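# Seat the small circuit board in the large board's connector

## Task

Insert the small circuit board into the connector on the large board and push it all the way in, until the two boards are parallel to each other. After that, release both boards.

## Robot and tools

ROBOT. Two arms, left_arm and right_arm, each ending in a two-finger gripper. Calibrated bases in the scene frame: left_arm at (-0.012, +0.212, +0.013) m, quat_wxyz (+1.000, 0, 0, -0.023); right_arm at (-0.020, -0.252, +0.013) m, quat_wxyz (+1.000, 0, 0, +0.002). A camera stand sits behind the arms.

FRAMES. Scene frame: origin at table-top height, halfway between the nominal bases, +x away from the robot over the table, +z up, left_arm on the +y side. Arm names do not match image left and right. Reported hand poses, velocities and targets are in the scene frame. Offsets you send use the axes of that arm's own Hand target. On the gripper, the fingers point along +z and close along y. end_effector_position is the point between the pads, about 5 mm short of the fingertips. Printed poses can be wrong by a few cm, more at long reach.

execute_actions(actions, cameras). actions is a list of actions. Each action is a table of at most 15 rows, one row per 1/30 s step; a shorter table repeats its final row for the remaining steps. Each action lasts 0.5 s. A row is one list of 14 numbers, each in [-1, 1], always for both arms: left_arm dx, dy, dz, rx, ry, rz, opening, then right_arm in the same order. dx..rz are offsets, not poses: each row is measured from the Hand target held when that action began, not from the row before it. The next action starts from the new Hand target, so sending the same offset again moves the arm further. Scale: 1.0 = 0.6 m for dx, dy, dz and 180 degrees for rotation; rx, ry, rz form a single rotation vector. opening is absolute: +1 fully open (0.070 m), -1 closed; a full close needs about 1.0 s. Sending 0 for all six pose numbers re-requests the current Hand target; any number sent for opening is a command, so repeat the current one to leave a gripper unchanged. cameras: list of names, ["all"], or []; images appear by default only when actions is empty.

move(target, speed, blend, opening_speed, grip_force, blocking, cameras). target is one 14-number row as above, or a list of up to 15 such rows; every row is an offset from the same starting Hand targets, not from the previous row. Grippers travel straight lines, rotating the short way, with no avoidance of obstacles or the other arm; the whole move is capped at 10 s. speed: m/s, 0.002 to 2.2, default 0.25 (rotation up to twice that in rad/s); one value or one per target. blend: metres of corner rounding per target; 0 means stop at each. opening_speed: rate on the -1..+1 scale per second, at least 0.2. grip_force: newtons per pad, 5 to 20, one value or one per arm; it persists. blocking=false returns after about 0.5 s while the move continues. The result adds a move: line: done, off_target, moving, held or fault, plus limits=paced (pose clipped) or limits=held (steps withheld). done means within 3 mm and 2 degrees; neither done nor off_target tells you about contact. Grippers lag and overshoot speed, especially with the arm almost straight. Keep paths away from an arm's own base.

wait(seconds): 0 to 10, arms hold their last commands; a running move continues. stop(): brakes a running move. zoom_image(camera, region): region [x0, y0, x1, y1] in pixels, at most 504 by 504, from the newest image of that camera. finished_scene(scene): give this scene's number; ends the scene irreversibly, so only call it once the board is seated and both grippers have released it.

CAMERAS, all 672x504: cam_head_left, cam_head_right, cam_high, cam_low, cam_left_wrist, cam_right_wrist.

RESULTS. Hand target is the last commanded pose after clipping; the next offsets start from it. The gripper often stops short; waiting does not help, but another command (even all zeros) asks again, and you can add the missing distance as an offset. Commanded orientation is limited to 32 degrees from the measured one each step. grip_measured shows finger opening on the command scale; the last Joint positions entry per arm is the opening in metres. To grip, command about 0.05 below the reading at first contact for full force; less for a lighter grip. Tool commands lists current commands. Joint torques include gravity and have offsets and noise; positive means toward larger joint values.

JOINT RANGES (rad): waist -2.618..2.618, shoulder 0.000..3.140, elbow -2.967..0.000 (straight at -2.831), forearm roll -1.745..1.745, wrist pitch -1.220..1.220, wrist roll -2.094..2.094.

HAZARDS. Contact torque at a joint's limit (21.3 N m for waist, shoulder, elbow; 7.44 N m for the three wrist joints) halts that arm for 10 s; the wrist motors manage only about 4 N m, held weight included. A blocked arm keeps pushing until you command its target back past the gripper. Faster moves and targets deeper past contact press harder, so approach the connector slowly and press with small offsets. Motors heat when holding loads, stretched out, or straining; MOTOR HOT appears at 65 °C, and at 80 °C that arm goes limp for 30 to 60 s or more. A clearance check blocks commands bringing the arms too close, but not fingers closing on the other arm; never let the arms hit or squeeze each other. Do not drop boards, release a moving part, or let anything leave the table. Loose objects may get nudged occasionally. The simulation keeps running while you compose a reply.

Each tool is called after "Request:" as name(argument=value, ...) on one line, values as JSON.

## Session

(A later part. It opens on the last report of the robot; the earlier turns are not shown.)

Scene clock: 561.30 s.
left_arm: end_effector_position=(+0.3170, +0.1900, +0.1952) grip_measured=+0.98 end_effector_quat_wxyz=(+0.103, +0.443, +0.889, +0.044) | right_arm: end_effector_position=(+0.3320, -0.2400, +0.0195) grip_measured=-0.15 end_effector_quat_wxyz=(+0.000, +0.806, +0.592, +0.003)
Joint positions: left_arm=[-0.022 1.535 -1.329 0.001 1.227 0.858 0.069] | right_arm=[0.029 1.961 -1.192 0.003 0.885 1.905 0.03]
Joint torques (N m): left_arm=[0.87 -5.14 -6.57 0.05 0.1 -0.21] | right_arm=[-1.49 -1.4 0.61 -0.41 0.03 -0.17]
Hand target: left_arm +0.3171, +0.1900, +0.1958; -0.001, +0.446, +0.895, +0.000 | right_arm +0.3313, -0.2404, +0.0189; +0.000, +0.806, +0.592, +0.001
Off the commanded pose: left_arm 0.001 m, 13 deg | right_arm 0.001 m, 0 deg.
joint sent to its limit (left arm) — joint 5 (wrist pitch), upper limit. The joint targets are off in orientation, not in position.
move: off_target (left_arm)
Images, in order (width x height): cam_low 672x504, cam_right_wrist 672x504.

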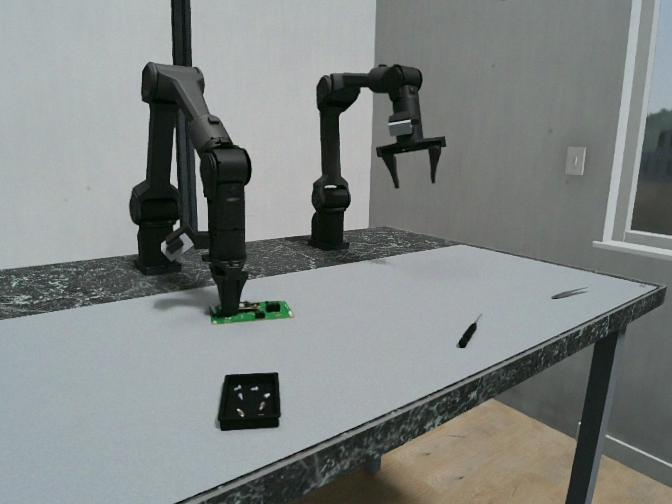

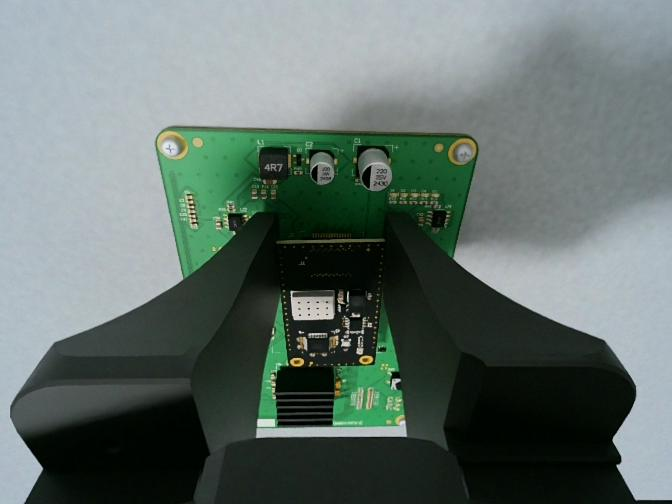

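Request:
move(target=[[0,0,0,0,0,0,1,-0.0012,-0.0010,0.0010,0,0,0,-0.19],[0,0,0,0,0,0,1,-0.0030,-0.0010,0.0014,0,0,0,-0.19]], speed=[0.004,0.004], cameras=["cam_right_wrist","cam_low"])

Request:
zoom_image(camera="cam_right_wrist", region=[220, 140, 450, 360])

Request:
zoom_image(camera="cam_low", region=[205, 285, 305, 330])

Scene clock: 567.83 s.
left_arm: end_effector_position=(+0.3170, +0.1900, +0.1952) grip_measured=+0.98 end_effector_quat_wxyz=(+0.103, +0.443, +0.889, +0.044) | right_arm: end_effector_position=(+0.3297, -0.2419, +0.0175) grip_measured=-0.15 end_effector_quat_wxyz=(-0.001, +0.806, +0.592, +0.000)
Joint positions: left_arm=[-0.022 1.535 -1.329 0.001 1.227 0.858 0.069] | right_arm=[0.024 1.96 -1.182 0.003 0.88 1.901 0.03]
Joint torques (N m): left_arm=[0.87 -5.16 -6.57 0.05 0.1 -0.21] | right_arm=[-0.65 -6.52 -3.44 0.06 -0.11 -0.08]
Hand target: left_arm +0.3171, +0.1900, +0.1958; -0.001, +0.446, +0.895, +0.000 | right_arm +0.3301, -0.2420, +0.0180; +0.000, +0.806, +0.592, +0.001
Off the commanded pose: left_arm 0.001 m, 13 deg | right_arm 0.001 m, 0 deg.
joint sent to its limit (left arm) — joint 5 (wrist pitch), upper limit. The joint targets are off in orientation, not in position.
move: off_target (left_arm)
Images, in order (width x height): cam_low 672x504, cam_right_wrist 672x504.

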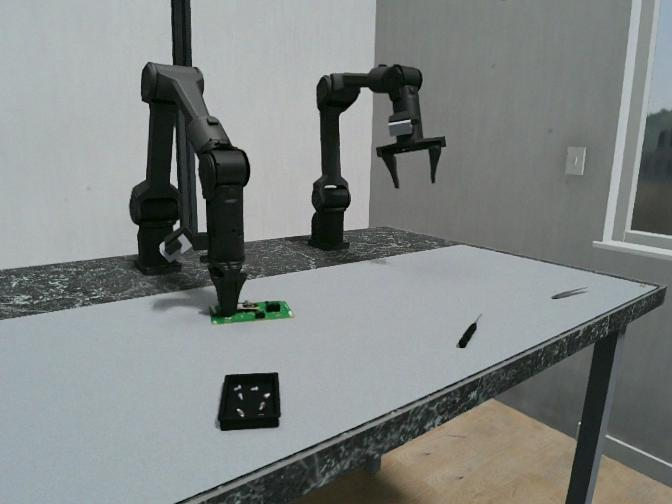

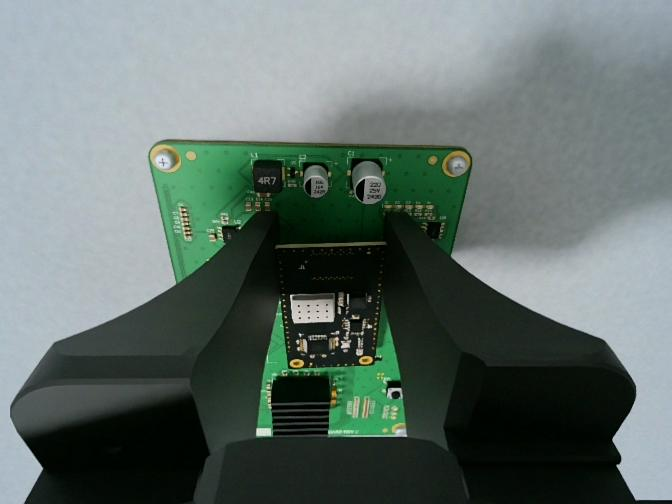

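Scaled by 2.191 from the camera's 672x504 image, which has a finer 960x720 frame.

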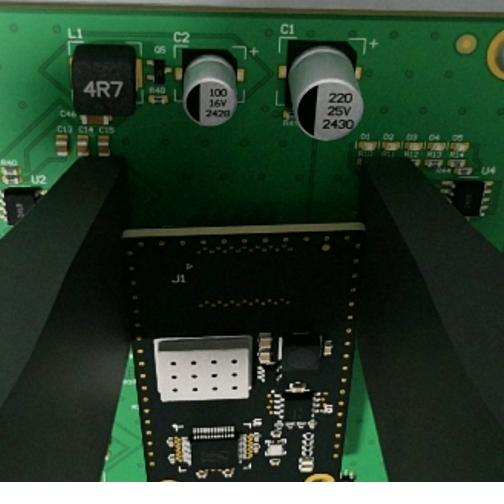

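Scaled by 5.040 from the camera's 672x504 image, which has a finer 960x720 frame.

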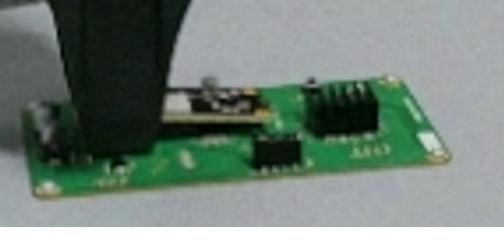

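Request:
move(target=[[0,0,0,0,0,0,1,0.0003,0.0005,0.0012,0,0,0,-0.19],[0,0,0,0,0,0,1,0.0043,0.0005,0.0014,0,0,0,-0.19],[0,0,0,0,0,0,1,0.0043,0.001,0.0014,0,0,0,-0.19],[0,0,0,0,0,0,1,0.0003,0.001,0.0014,0,0,0,-0.19],[0,0,0,0,0,0,1,0.0003,0.0015,0.0014,0,0,0,-0.19],[0,0,0,0,0,0,1,0.0043,0.0015,0.0014,0,0,0,-0.19],[0,0,0,0,0,0,1,0.0043,0.002,0.0014,0,0,0,-0.19],[0,0,0,0,0,0,1,0.0003,0.002,0.0014,0,0,0,-0.19],[0,0,0,0,0,0,1,0.0003,0.0025,0.0014,0,0,0,-0.19],[0,0,0,0,0,0,1,0.0024,0.0025,0.0014,0,0,0,-0.19]], speed=0.004, blend=0.0004, cameras=["cam_right_wrist","cam_low"])

Request:
zoom_image(camera="cam_right_wrist", region=[220, 140, 450, 360])

Request:
zoom_image(camera="cam_low", region=[205, 285, 305, 330])

Scene clock: 580.73 s.
left_arm: end_effector_position=(+0.3170, +0.1900, +0.1952) grip_measured=+0.98 end_effector_quat_wxyz=(+0.103, +0.443, +0.889, +0.044) | right_arm: end_effector_position=(+0.3317, -0.2409, +0.0172) grip_measured=-0.15 end_effector_quat_wxyz=(-0.001, +0.806, +0.592, +0.001)
Joint positions: left_arm=[-0.022 1.535 -1.329 0.001 1.227 0.858 0.069] | right_arm=[0.026 1.966 -1.19 0.004 0.88 1.903 0.03]
Joint torques (N m): left_arm=[0.85 -5.13 -6.62 0.05 0.1 -0.21] | right_arm=[1.53 -4.71 -3.91 0.46 -0.16 0.12]
Motor temperatures (°C): left_arm=[24 25 24 26 27 27] | right_arm=[23 26 28 28 31 27]
Hand target: left_arm +0.3171, +0.1900, +0.1958; -0.001, +0.446, +0.895, +0.000 | right_arm +0.3320, -0.2411, +0.0172; +0.000, +0.806, +0.592, +0.001
Off the commanded pose: left_arm 0.001 m, 13 deg | right_arm 0.000 m, 0 deg.
joint sent to its limit (left arm) — joint 5 (wrist pitch), upper limit. The joint targets are off in orientation, not in position.
move: off_target (left_arm); blend cut to 0.0001 m at target 2, 0.0001 m at target 3, 0.0001 m at target 4, 0.0001 m at target 5, 0.0001 m at target 6, 0.0001 m at target 7, 0.0002 m at target 8, 0.0002 m at target 9
Images, in order (width x height): cam_low 672x504, cam_right_wrist 672x504.

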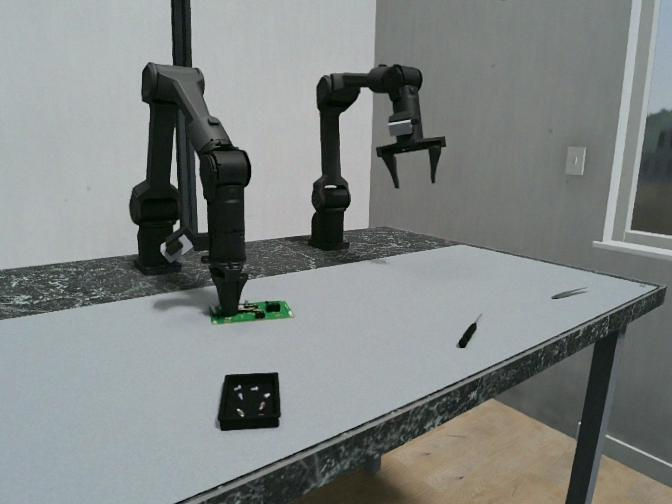

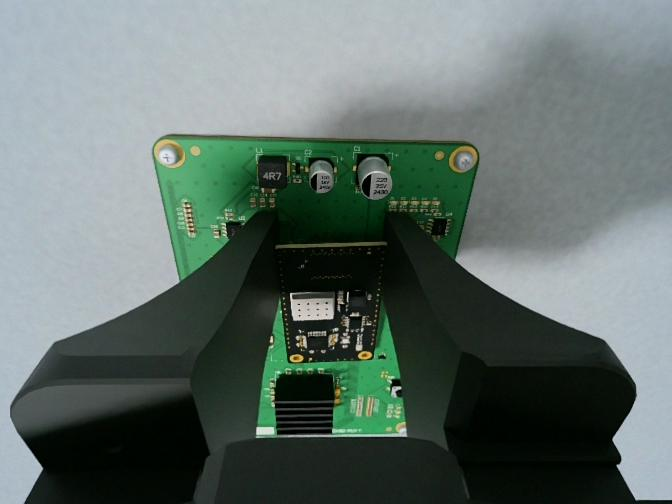

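Scaled by 2.191 from the camera's 672x504 image, which has a finer 960x720 frame.

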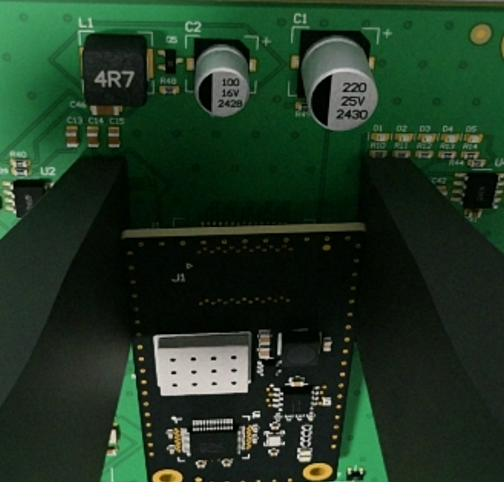

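Scaled by 5.040 from the camera's 672x504 image, which has a finer 960x720 frame.

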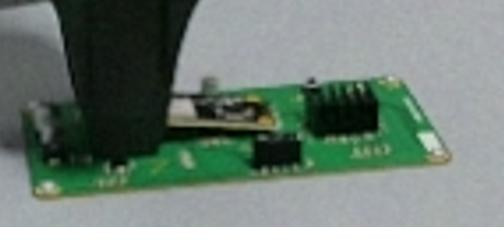

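Request:
move(target=[[0,0,0,0,0,0,1,0.0008,0,-0.001,0,0,0,-0.19],[0,0,0,0,0,0,1,0.0008,0,-0.002,0,0,0,0.0],[0,0,0,0,0,0,1,0.0008,0,-0.03,0,0,0,0.05],[0,0,0,0,0,0,1,0.0008,0,-0.035,0,0,0,-1]], speed=[0.02,0.04,0.06,0.05], opening_speed=0.5, cameras=["cam_right_wrist","cam_low"])

Request:
zoom_image(camera="cam_right_wrist", region=[220, 120, 450, 340])

Request:
zoom_image(camera="cam_low", region=[205, 285, 305, 330])

Scene clock: 593.63 s.
left_arm: end_effector_position=(+0.3170, +0.1900, +0.1952) grip_measured=+0.98 end_effector_quat_wxyz=(+0.103, +0.443, +0.889, +0.044) | right_arm: end_effector_position=(+0.3319, -0.2403, +0.0377) grip_measured=-1.00 end_effector_quat_wxyz=(-0.001, +0.805, +0.593, +0.001)
Joint positions: left_arm=[-0.022 1.535 -1.329 0.001 1.227 0.858 0.069] | right_arm=[0.028 1.929 -1.224 0.003 0.953 1.904 0]
Joint torques (N m): left_arm=[0.87 -5.15 -6.62 0.04 0.1 -0.21] | right_arm=[-0.82 -6.39 -3.67 -0.02 -0.04 0.2]
Hand target: left_arm +0.3171, +0.1900, +0.1958; -0.001, +0.446, +0.895, +0.000 | right_arm +0.3321, -0.2406, +0.0382; +0.000, +0.806, +0.592, +0.001
Off the commanded pose: left_arm 0.001 m, 13 deg | right_arm 0.001 m, 0 deg.
joint sent to its limit (left arm) — joint 5 (wrist pitch), upper limit. The joint targets are off in orientation, not in position.
move: off_target (left_arm)
Images, in order (width x height): cam_low 672x504, cam_right_wrist 672x504.

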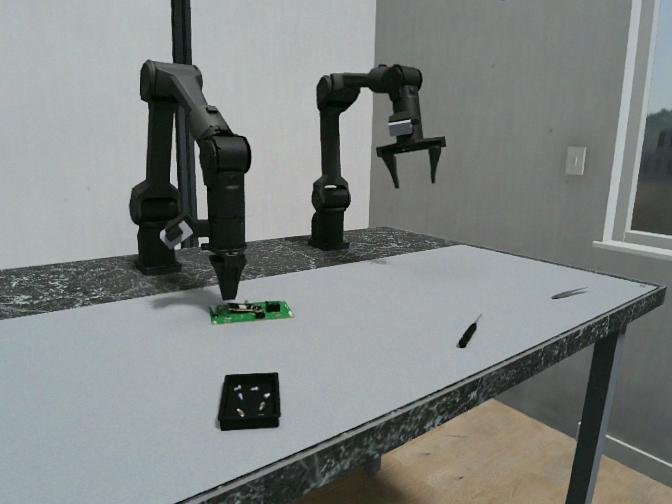

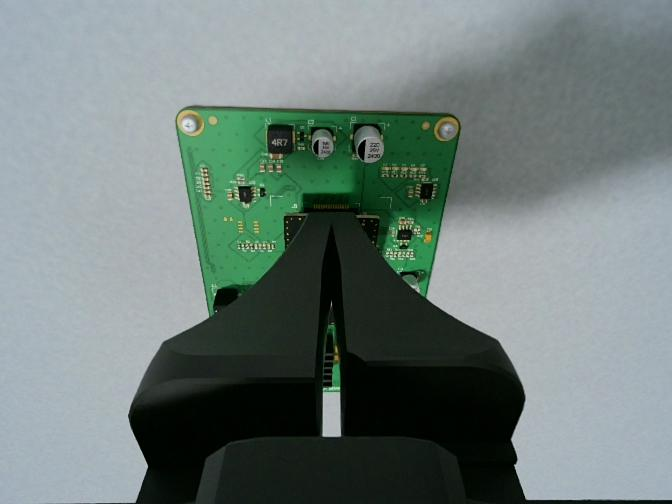

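Scaled by 2.191 from the camera's 672x504 image, which has a finer 960x720 frame.

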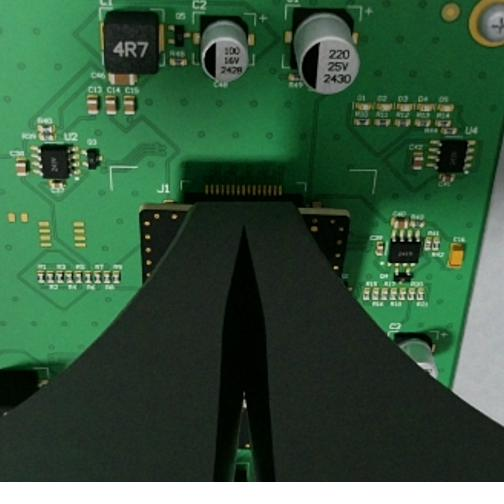

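Scaled by 5.040 from the camera's 672x504 image, which has a finer 960x720 frame.

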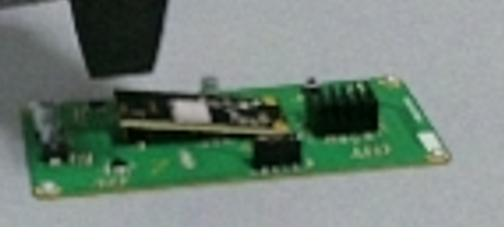

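Request:
move(target=[[0,0,0,0,0,0,1,0.0067,0,0.018,0,0,0,-1],[0,0,0,0,0,0,1,0.0067,0,0.032,0,0,0,-1],[0,0,0,0,0,0,1,0.0020,0,0.034,0,0,0,-1],[0,0,0,0,0,0,1,0.0025,0,0.05,0,0,0,-1]], speed=[0.06,0.02,0.005,0.02], blend=[0.002,0.0003,0.0003,0], cameras=["cam_right_wrist","cam_low"])

Request:
zoom_image(camera="cam_right_wrist", region=[220, 120, 450, 340])

Request:
zoom_image(camera="cam_low", region=[205, 285, 305, 330])

Scene clock: 601.53 s.
left_arm: end_effector_position=(+0.3170, +0.1900, +0.1952) grip_measured=+0.98 end_effector_quat_wxyz=(+0.103, +0.443, +0.889, +0.044) | right_arm: end_effector_position=(+0.3338, -0.2372, +0.0239) grip_measured=-1.00 end_effector_quat_wxyz=(+0.004, +0.806, +0.592, +0.011)
Joint positions: left_arm=[-0.022 1.535 -1.329 0.001 1.227 0.858 0.069] | right_arm=[0.035 1.946 -1.189 0.008 0.879 1.908 0]
Joint torques (N m): left_arm=[0.83 -5.15 -6.6 0.04 0.1 -0.2] | right_arm=[-0.55 -5.02 -2.49 -0.06 -0.13 -0.02]
Hand target: left_arm +0.3171, +0.1900, +0.1958; -0.001, +0.446, +0.895, +0.000 | right_arm +0.3339, -0.2372, +0.0238; +0.004, +0.805, +0.593, +0.011 (not the last commanded pose)
Tool commands: left_gripper/opening=+1.0 right_gripper/opening=-1.0
Off the commanded pose: left_arm 0.001 m, 13 deg | right_arm 0.016 m, 1 deg.
TORQUE FAULT: the external load on joint 2 (shoulder) of the right arm reached its load limit, and that arm stopped. A torque fault puts only its own arm into a fault stop. That arm's remaining commands of this call were not run. That arm may still press on what stopped it. That arm is still stopped at the end of this call. That arm stays stopped for about 10 more seconds. Until then a move that you send moves the other arm only, and its call returns only when the move has ended. Once the stop has ended, the next robot result says so. If the stop ends while you think or write, that arm runs what you send next, counted from a new Hand target: where the arm stands when the stop ends. While its stop runs, that arm, its gripper or tool too, takes no new command. Until it ends, the stop uses up actions while you think or wait. An arm that is not stopped still takes commands.
joint sent to its limit (left arm) — joint 5 (wrist pitch), upper limit.
move: fault (right_arm), off_target (left_arm); path passed 3 of 4 targets
Images, in order (width x height): cam_low 672x504, cam_right_wrist 672x504.

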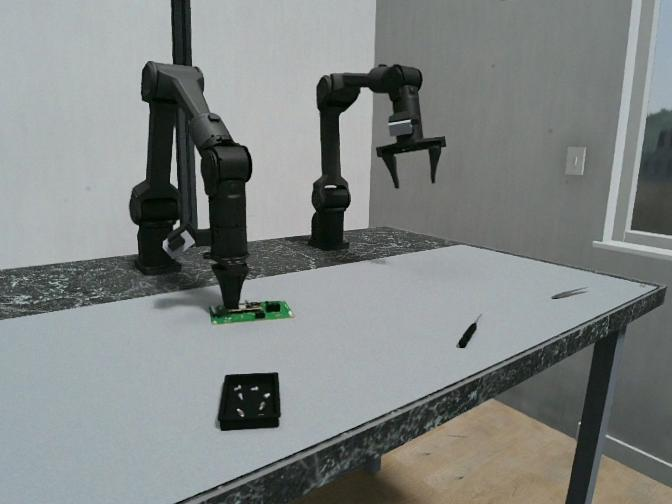

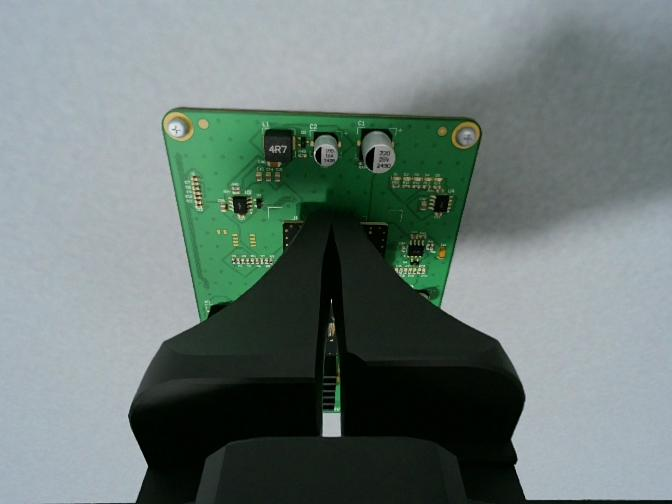

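Scaled by 2.191 from the camera's 672x504 image, which has a finer 960x720 frame.

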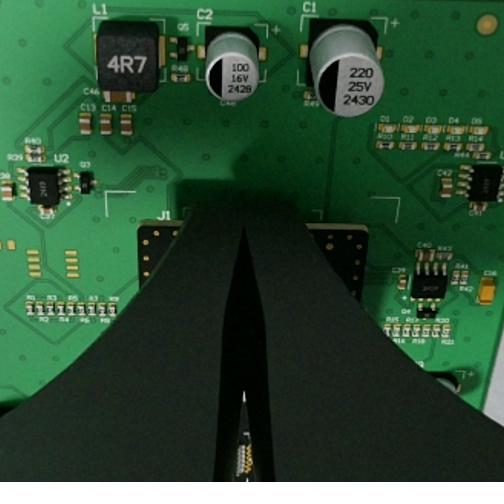

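Scaled by 5.040 from the camera's 672x504 image, which has a finer 960x720 frame.

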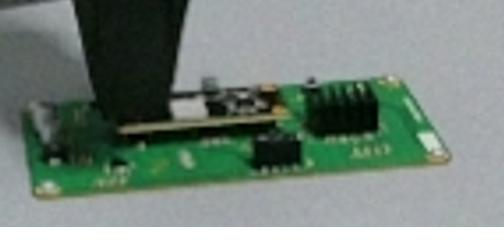

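Request:
wait(seconds=10)

Request:
move(target=[0,0,0,0,0,0,1,0,0,-0.05,0,0,0,-1], speed=0.1, cameras=["cam_right_wrist","cam_low"])

Request:
zoom_image(camera="cam_right_wrist", region=[200, 80, 480, 340])

Request:
zoom_image(camera="cam_low", region=[205, 285, 305, 330])

Scene clock: 614.60 s.
left_arm: end_effector_position=(+0.3170, +0.1900, +0.1952) grip_measured=+0.98 end_effector_quat_wxyz=(+0.103, +0.443, +0.889, +0.044) | right_arm: end_effector_position=(+0.3338, -0.2372, +0.0239) grip_measured=-1.00 end_effector_quat_wxyz=(+0.004, +0.806, +0.592, +0.011)
Joint positions: left_arm=[-0.022 1.535 -1.329 0.001 1.227 0.858 0.069] | right_arm=[0.035 1.946 -1.189 0.008 0.879 1.908 0]
Joint torques (N m): left_arm=[0.87 -5.1 -6.58 0.04 0.1 -0.19] | right_arm=[-0.35 -5.22 -2.43 -0.05 -0.17 -0.03]
Hand target: left_arm +0.3171, +0.1900, +0.1958; -0.001, +0.446, +0.895, +0.000 | right_arm +0.3339, -0.2372, +0.0238; +0.004, +0.805, +0.593, +0.011 (not the last commanded pose)
Tool commands: left_gripper/opening=+1.0 right_gripper/opening=-1.0
Off the commanded pose: left_arm 0.001 m, 13 deg | right_arm 0.016 m, 1 deg.
TORQUE FAULT, CONTINUED: the right arm's stop, for the torque fault of joint 2 (shoulder) that an earlier result reported, is over. The rest of the stop counts as 19 of the actions that you can send in this scene. That arm's target is now where it stood when the stop ended, not its last command. That arm keeps its grip as last carried out and accepts commands again: back off and push less far. That arm stops again whenever a joint's load reaches its limit.
wait: 10.00 s; at rest from the start

Scene clock: 615.33 s.
left_arm: end_effector_position=(+0.3170, +0.1900, +0.1952) grip_measured=+0.98 end_effector_quat_wxyz=(+0.103, +0.443, +0.889, +0.044) | right_arm: end_effector_position=(+0.3336, -0.2373, +0.0545) grip_measured=-1.00 end_effector_quat_wxyz=(+0.004, +0.805, +0.593, +0.011)
Joint positions: left_arm=[-0.022 1.535 -1.329 0.001 1.227 0.858 0.069] | right_arm=[0.035 1.89 -1.239 0.007 0.983 1.908 0]
Joint torques (N m): left_arm=[0.83 -5.12 -6.56 0.04 0.09 -0.21] | right_arm=[-0.7 -5.26 -2.7 -0.07 -0.14 0.21]
Hand target: left_arm +0.3171, +0.1900, +0.1958; -0.001, +0.446, +0.895, +0.000 | right_arm +0.3333, -0.2374, +0.0538; +0.004, +0.805, +0.593, +0.011
Off the commanded pose: left_arm 0.001 m, 13 deg | right_arm 0.001 m, 0 deg.
joint sent to its limit (left arm) — joint 5 (wrist pitch), upper limit. The joint targets are off in orientation, not in position.
move: off_target (left_arm)
Images, in order (width x height): cam_low 672x504, cam_right_wrist 672x504.

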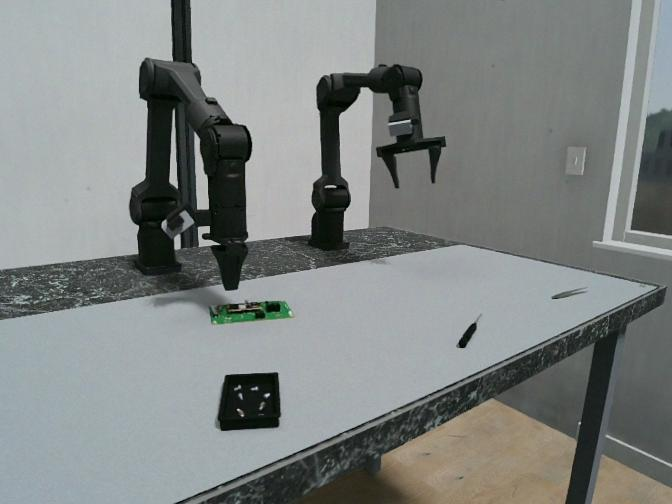

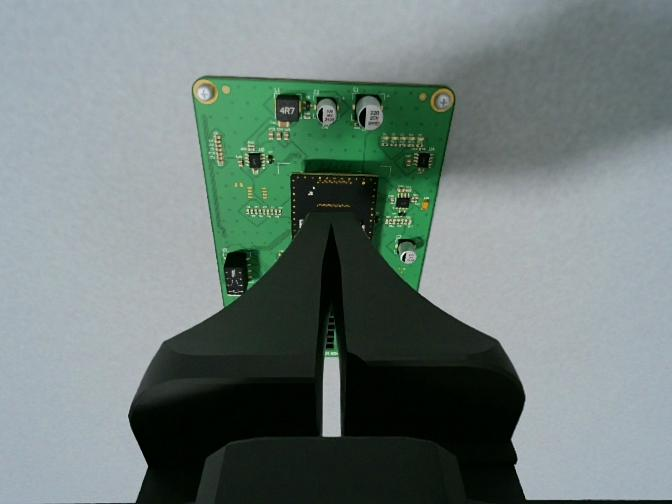

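Scaled by 1.800 from the camera's 672x504 image, which has a finer 960x720 frame.

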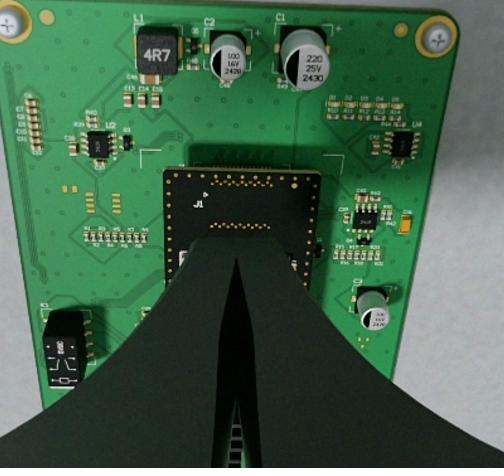

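Scaled by 5.040 from the camera's 672x504 image, which has a finer 960x720 frame.

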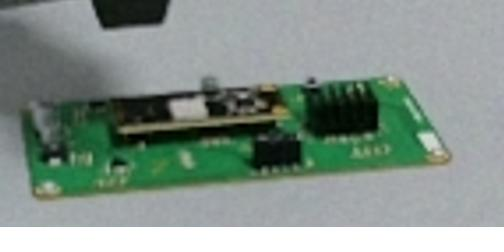

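Request:
move(target=[[0,0,0,0,0,0,1,-0.0012,0,0.045,0,0,0,-1],[0,0,0,0,0,0,1,-0.0012,0,0.0695,0,0,0,-1]], speed=[0.1,0.02], cameras=["cam_low"])

Request:
zoom_image(camera="cam_low", region=[205, 285, 305, 330])

Scene clock: 620.83 s.
left_arm: end_effector_position=(+0.3170, +0.1900, +0.1952) grip_measured=+0.98 end_effector_quat_wxyz=(+0.103, +0.443, +0.889, +0.044) | right_arm: end_effector_position=(+0.3338, -0.2377, +0.0223) grip_measured=-1.00 end_effector_quat_wxyz=(+0.008, +0.805, +0.593, +0.016)
Joint positions: left_arm=[-0.022 1.535 -1.329 0.001 1.227 0.858 0.069] | right_arm=[0.034 1.941 -1.172 0.007 0.854 1.905 0]
Joint torques (N m): left_arm=[0.81 -5.13 -6.55 0.05 0.1 -0.19] | right_arm=[0.42 9.41 3.29 0.13 -3.11 -0.19]
Hand target: left_arm +0.3171, +0.1900, +0.1958; -0.001, +0.446, +0.895, +0.000 | right_arm +0.3340, -0.2378, +0.0121; +0.004, +0.805, +0.593, +0.011
Off the commanded pose: left_arm 0.001 m, 13 deg | right_arm 0.010 m, 1 deg.
joint sent to its limit (left arm) — joint 5 (wrist pitch), upper limit. The joint targets are off in orientation, not in position.
move: off_target (left_arm, right_arm)
Images, in order (width x height): cam_low 672x504.

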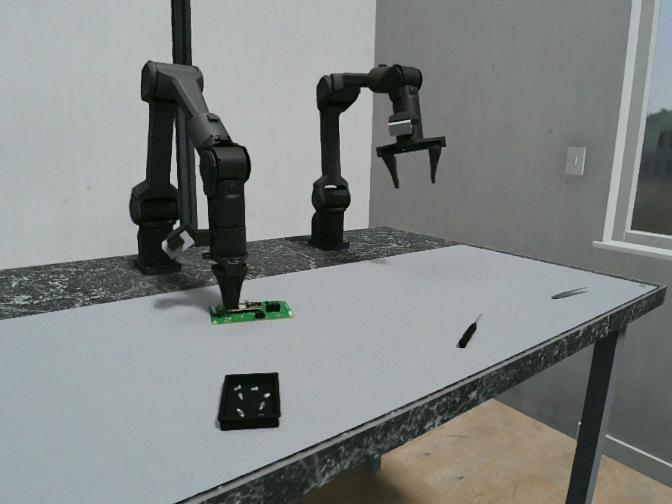

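Scaled by 5.040 from the camera's 672x504 image, which has a finer 960x720 frame.

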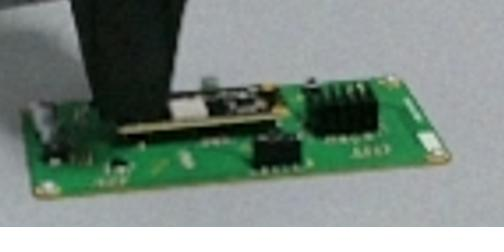

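Request:
move(target=[[0,0,0,0,0,0,1,0,0,0.0045,0,0,0,-1],[0,0,0,0,0,0,1,0.002,0,0.005,0,0,0,-1],[0,0,0,0,0,0,1,-0.002,0,0.005,0,0,0,-1],[0,0,0,0,0,0,1,0,0,0.005,0,0,0,-1]], speed=0.01, blend=0.0005)

Request:
move(target=[[0,0,0,0,0,0,1,0,0,-0.03,0,0,0,-1],[0,0,0,0,0,0,1,0.02,0,-0.075,0,0,0,0.8]], speed=[0.05,0.1], cameras=["cam_right_wrist","cam_low"])

Request:
zoom_image(camera="cam_right_wrist", region=[200, 80, 480, 340])

Request:
zoom_image(camera="cam_low", region=[205, 285, 305, 330])

Scene clock: 626.00 s.
left_arm: end_effector_position=(+0.3170, +0.1900, +0.1952) grip_measured=+0.98 end_effector_quat_wxyz=(+0.103, +0.443, +0.889, +0.044) | right_arm: end_effector_position=(+0.3342, -0.2377, +0.0239) grip_measured=-1.00 end_effector_quat_wxyz=(+0.009, +0.805, +0.593, +0.018)
Joint positions: left_arm=[-0.022 1.535 -1.329 0.001 1.227 0.858 0.069] | right_arm=[0.034 1.936 -1.17 0.007 0.852 1.905 0]
Joint torques (N m): left_arm=[0.8 -5.11 -6.61 0.05 0.1 -0.2] | right_arm=[-0.11 -5.41 -2.59 0.04 -0.13 -0.03]
Motor temperatures (°C): left_arm=[24 25 24 26 26 27] | right_arm=[23 27 28 28 39 27]
Hand target: left_arm +0.3171, +0.1900, +0.1958; -0.001, +0.446, +0.895, +0.000 | right_arm +0.3344, -0.2378, +0.0239; +0.009, +0.805, +0.593, +0.018 (not the last commanded pose)
Tool commands: left_gripper/opening=+1.0 right_gripper/opening=-1.0
Off the commanded pose: left_arm 0.001 m, 13 deg | right_arm 0.015 m, 1 deg.
TORQUE FAULT: the external load on joint 2 (shoulder) of the right arm reached its load limit, and that arm stopped. A torque fault puts only its own arm into a fault stop. That arm's remaining commands of this call were not run. That arm may still press on what stopped it. That arm is still stopped at the end of this call. That arm stays stopped for about 10 more seconds. Until then a move that you send moves the other arm only, and its call returns only when the move has ended. Once the stop has ended, the next robot result says so. If the stop ends while you think or write, that arm runs what you send next, counted from a new Hand target: where the arm stands when the stop ends. While its stop runs, that arm, its gripper or tool too, takes no new command. Until it ends, the stop uses up actions while you think or wait. An arm that is not stopped still takes commands.
joint sent to its limit (left arm) — joint 5 (wrist pitch), upper limit.
move: fault (right_arm), off_target (left_arm); path passed 0 of 4 targets

not run: an earlier result of this reply reported a stop or a fault. Calls in your next reply go to the robot.

This scene's latest camera images include none from cam_right_wrist. They are from: cam_low. cam_right_wrist's image comes with the result of a call that names it in "cameras".

Scaled by 5.040 from the camera's 672x504 image, which has a finer 960x720 frame.
This view is cut from an older image: the scene may have changed since it was taken.

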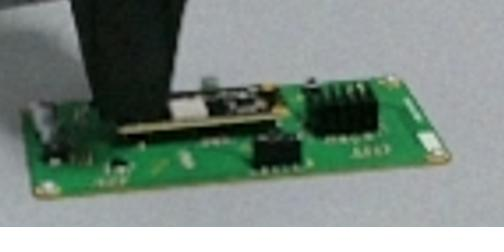

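Request:
wait(seconds=8)

Request:
move(target=[[0,0,0,0,0,0,1,0,0,-0.03,0,0,0,-1],[0,0,0,0,0,0,1,0.02,0,-0.075,0,0,0,0.8]], speed=[0.05,0.1], cameras=["cam_right_wrist","cam_low"])

Request:
zoom_image(camera="cam_right_wrist", region=[200, 60, 480, 320])

Request:
zoom_image(camera="cam_low", region=[205, 285, 305, 330])

Scene clock: 637.03 s.
left_arm: end_effector_position=(+0.3170, +0.1900, +0.1952) grip_measured=+0.98 end_effector_quat_wxyz=(+0.103, +0.443, +0.889, +0.044) | right_arm: end_effector_position=(+0.3342, -0.2377, +0.0239) grip_measured=-1.00 end_effector_quat_wxyz=(+0.009, +0.805, +0.593, +0.018)
Joint positions: left_arm=[-0.022 1.535 -1.329 0.001 1.227 0.858 0.069] | right_arm=[0.034 1.936 -1.17 0.007 0.852 1.905 0]
Joint torques (N m): left_arm=[0.74 -5.08 -6.56 0.05 0.1 -0.19] | right_arm=[0.02 -4.98 -2.52 0.05 -0.13 -0.05]
Hand target: left_arm +0.3171, +0.1900, +0.1958; -0.001, +0.446, +0.895, +0.000 | right_arm +0.3344, -0.2378, +0.0239; +0.009, +0.805, +0.593, +0.018 (not the last commanded pose)
Tool commands: left_gripper/opening=+1.0 right_gripper/opening=-1.0
Off the commanded pose: left_arm 0.001 m, 13 deg | right_arm 0.015 m, 1 deg.
TORQUE FAULT, CONTINUED: the right arm's stop, for the torque fault of joint 2 (shoulder) that an earlier result reported, is over. The rest of the stop counts as 20 of the actions that you can send in this scene. That arm's target is now where it stood when the stop ended, not its last command. That arm keeps its grip as last carried out and accepts commands again: back off and push less far. That arm stops again whenever a joint's load reaches its limit.
wait: 8.00 s; at rest from the start

Scene clock: 639.47 s.
left_arm: end_effector_position=(+0.3170, +0.1900, +0.1952) grip_measured=+0.98 end_effector_quat_wxyz=(+0.103, +0.443, +0.889, +0.044) | right_arm: end_effector_position=(+0.3362, -0.2265, +0.0693) grip_measured=+0.80 end_effector_quat_wxyz=(+0.009, +0.805, +0.593, +0.019)
Joint positions: left_arm=[-0.022 1.535 -1.329 0.001 1.227 0.858 0.069] | right_arm=[0.066 1.865 -1.266 0.005 1.017 1.94 0.063]
Joint torques (N m): left_arm=[0.8 -5.14 -6.56 0.04 0.1 -0.2] | right_arm=[-0.48 -4.77 -2.14 0.02 -0.19 -0.2]
Hand target: left_arm +0.3171, +0.1900, +0.1958; -0.001, +0.446, +0.895, +0.000 | right_arm +0.3361, -0.2267, +0.0690; +0.009, +0.805, +0.593, +0.018
Off the commanded pose: left_arm 0.001 m, 13 deg | right_arm 0.000 m, 0 deg.
joint sent to its limit (left arm) — joint 5 (wrist pitch), upper limit. The joint targets are off in orientation, not in position.
move: off_target (left_arm)
Images, in order (width x height): cam_low 672x504, cam_right_wrist 672x504.

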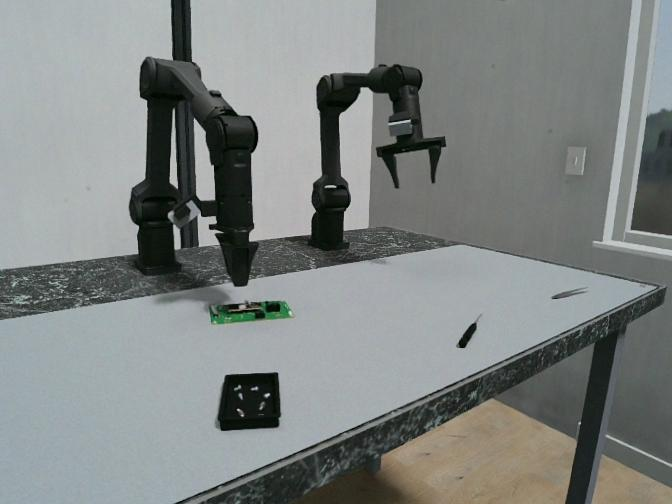

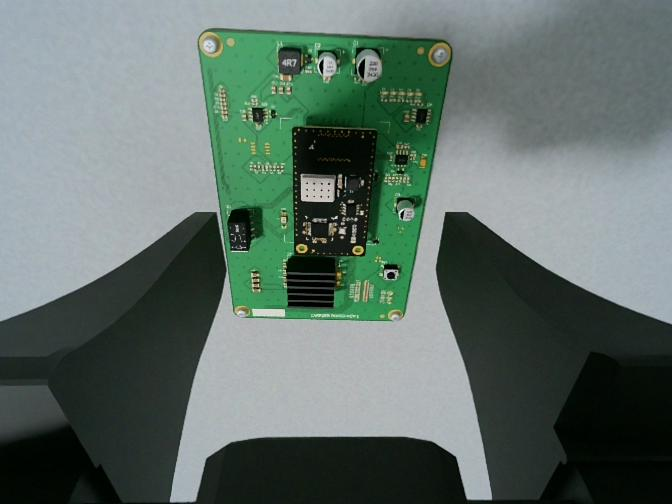

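Scaled by 1.800 from the camera's 672x504 image, which has a finer 960x720 frame.

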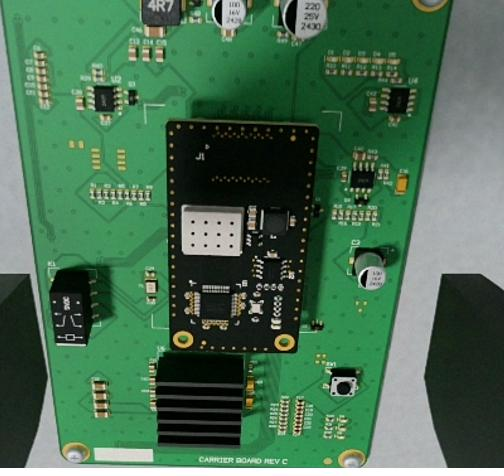

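Scaled by 5.040 from the camera's 672x504 image, which has a finer 960x720 frame.

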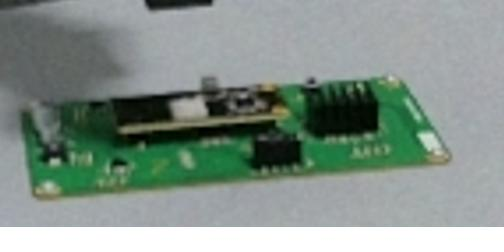

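Request:
finished_scene(scene=2)

The scene is finished: the task was done.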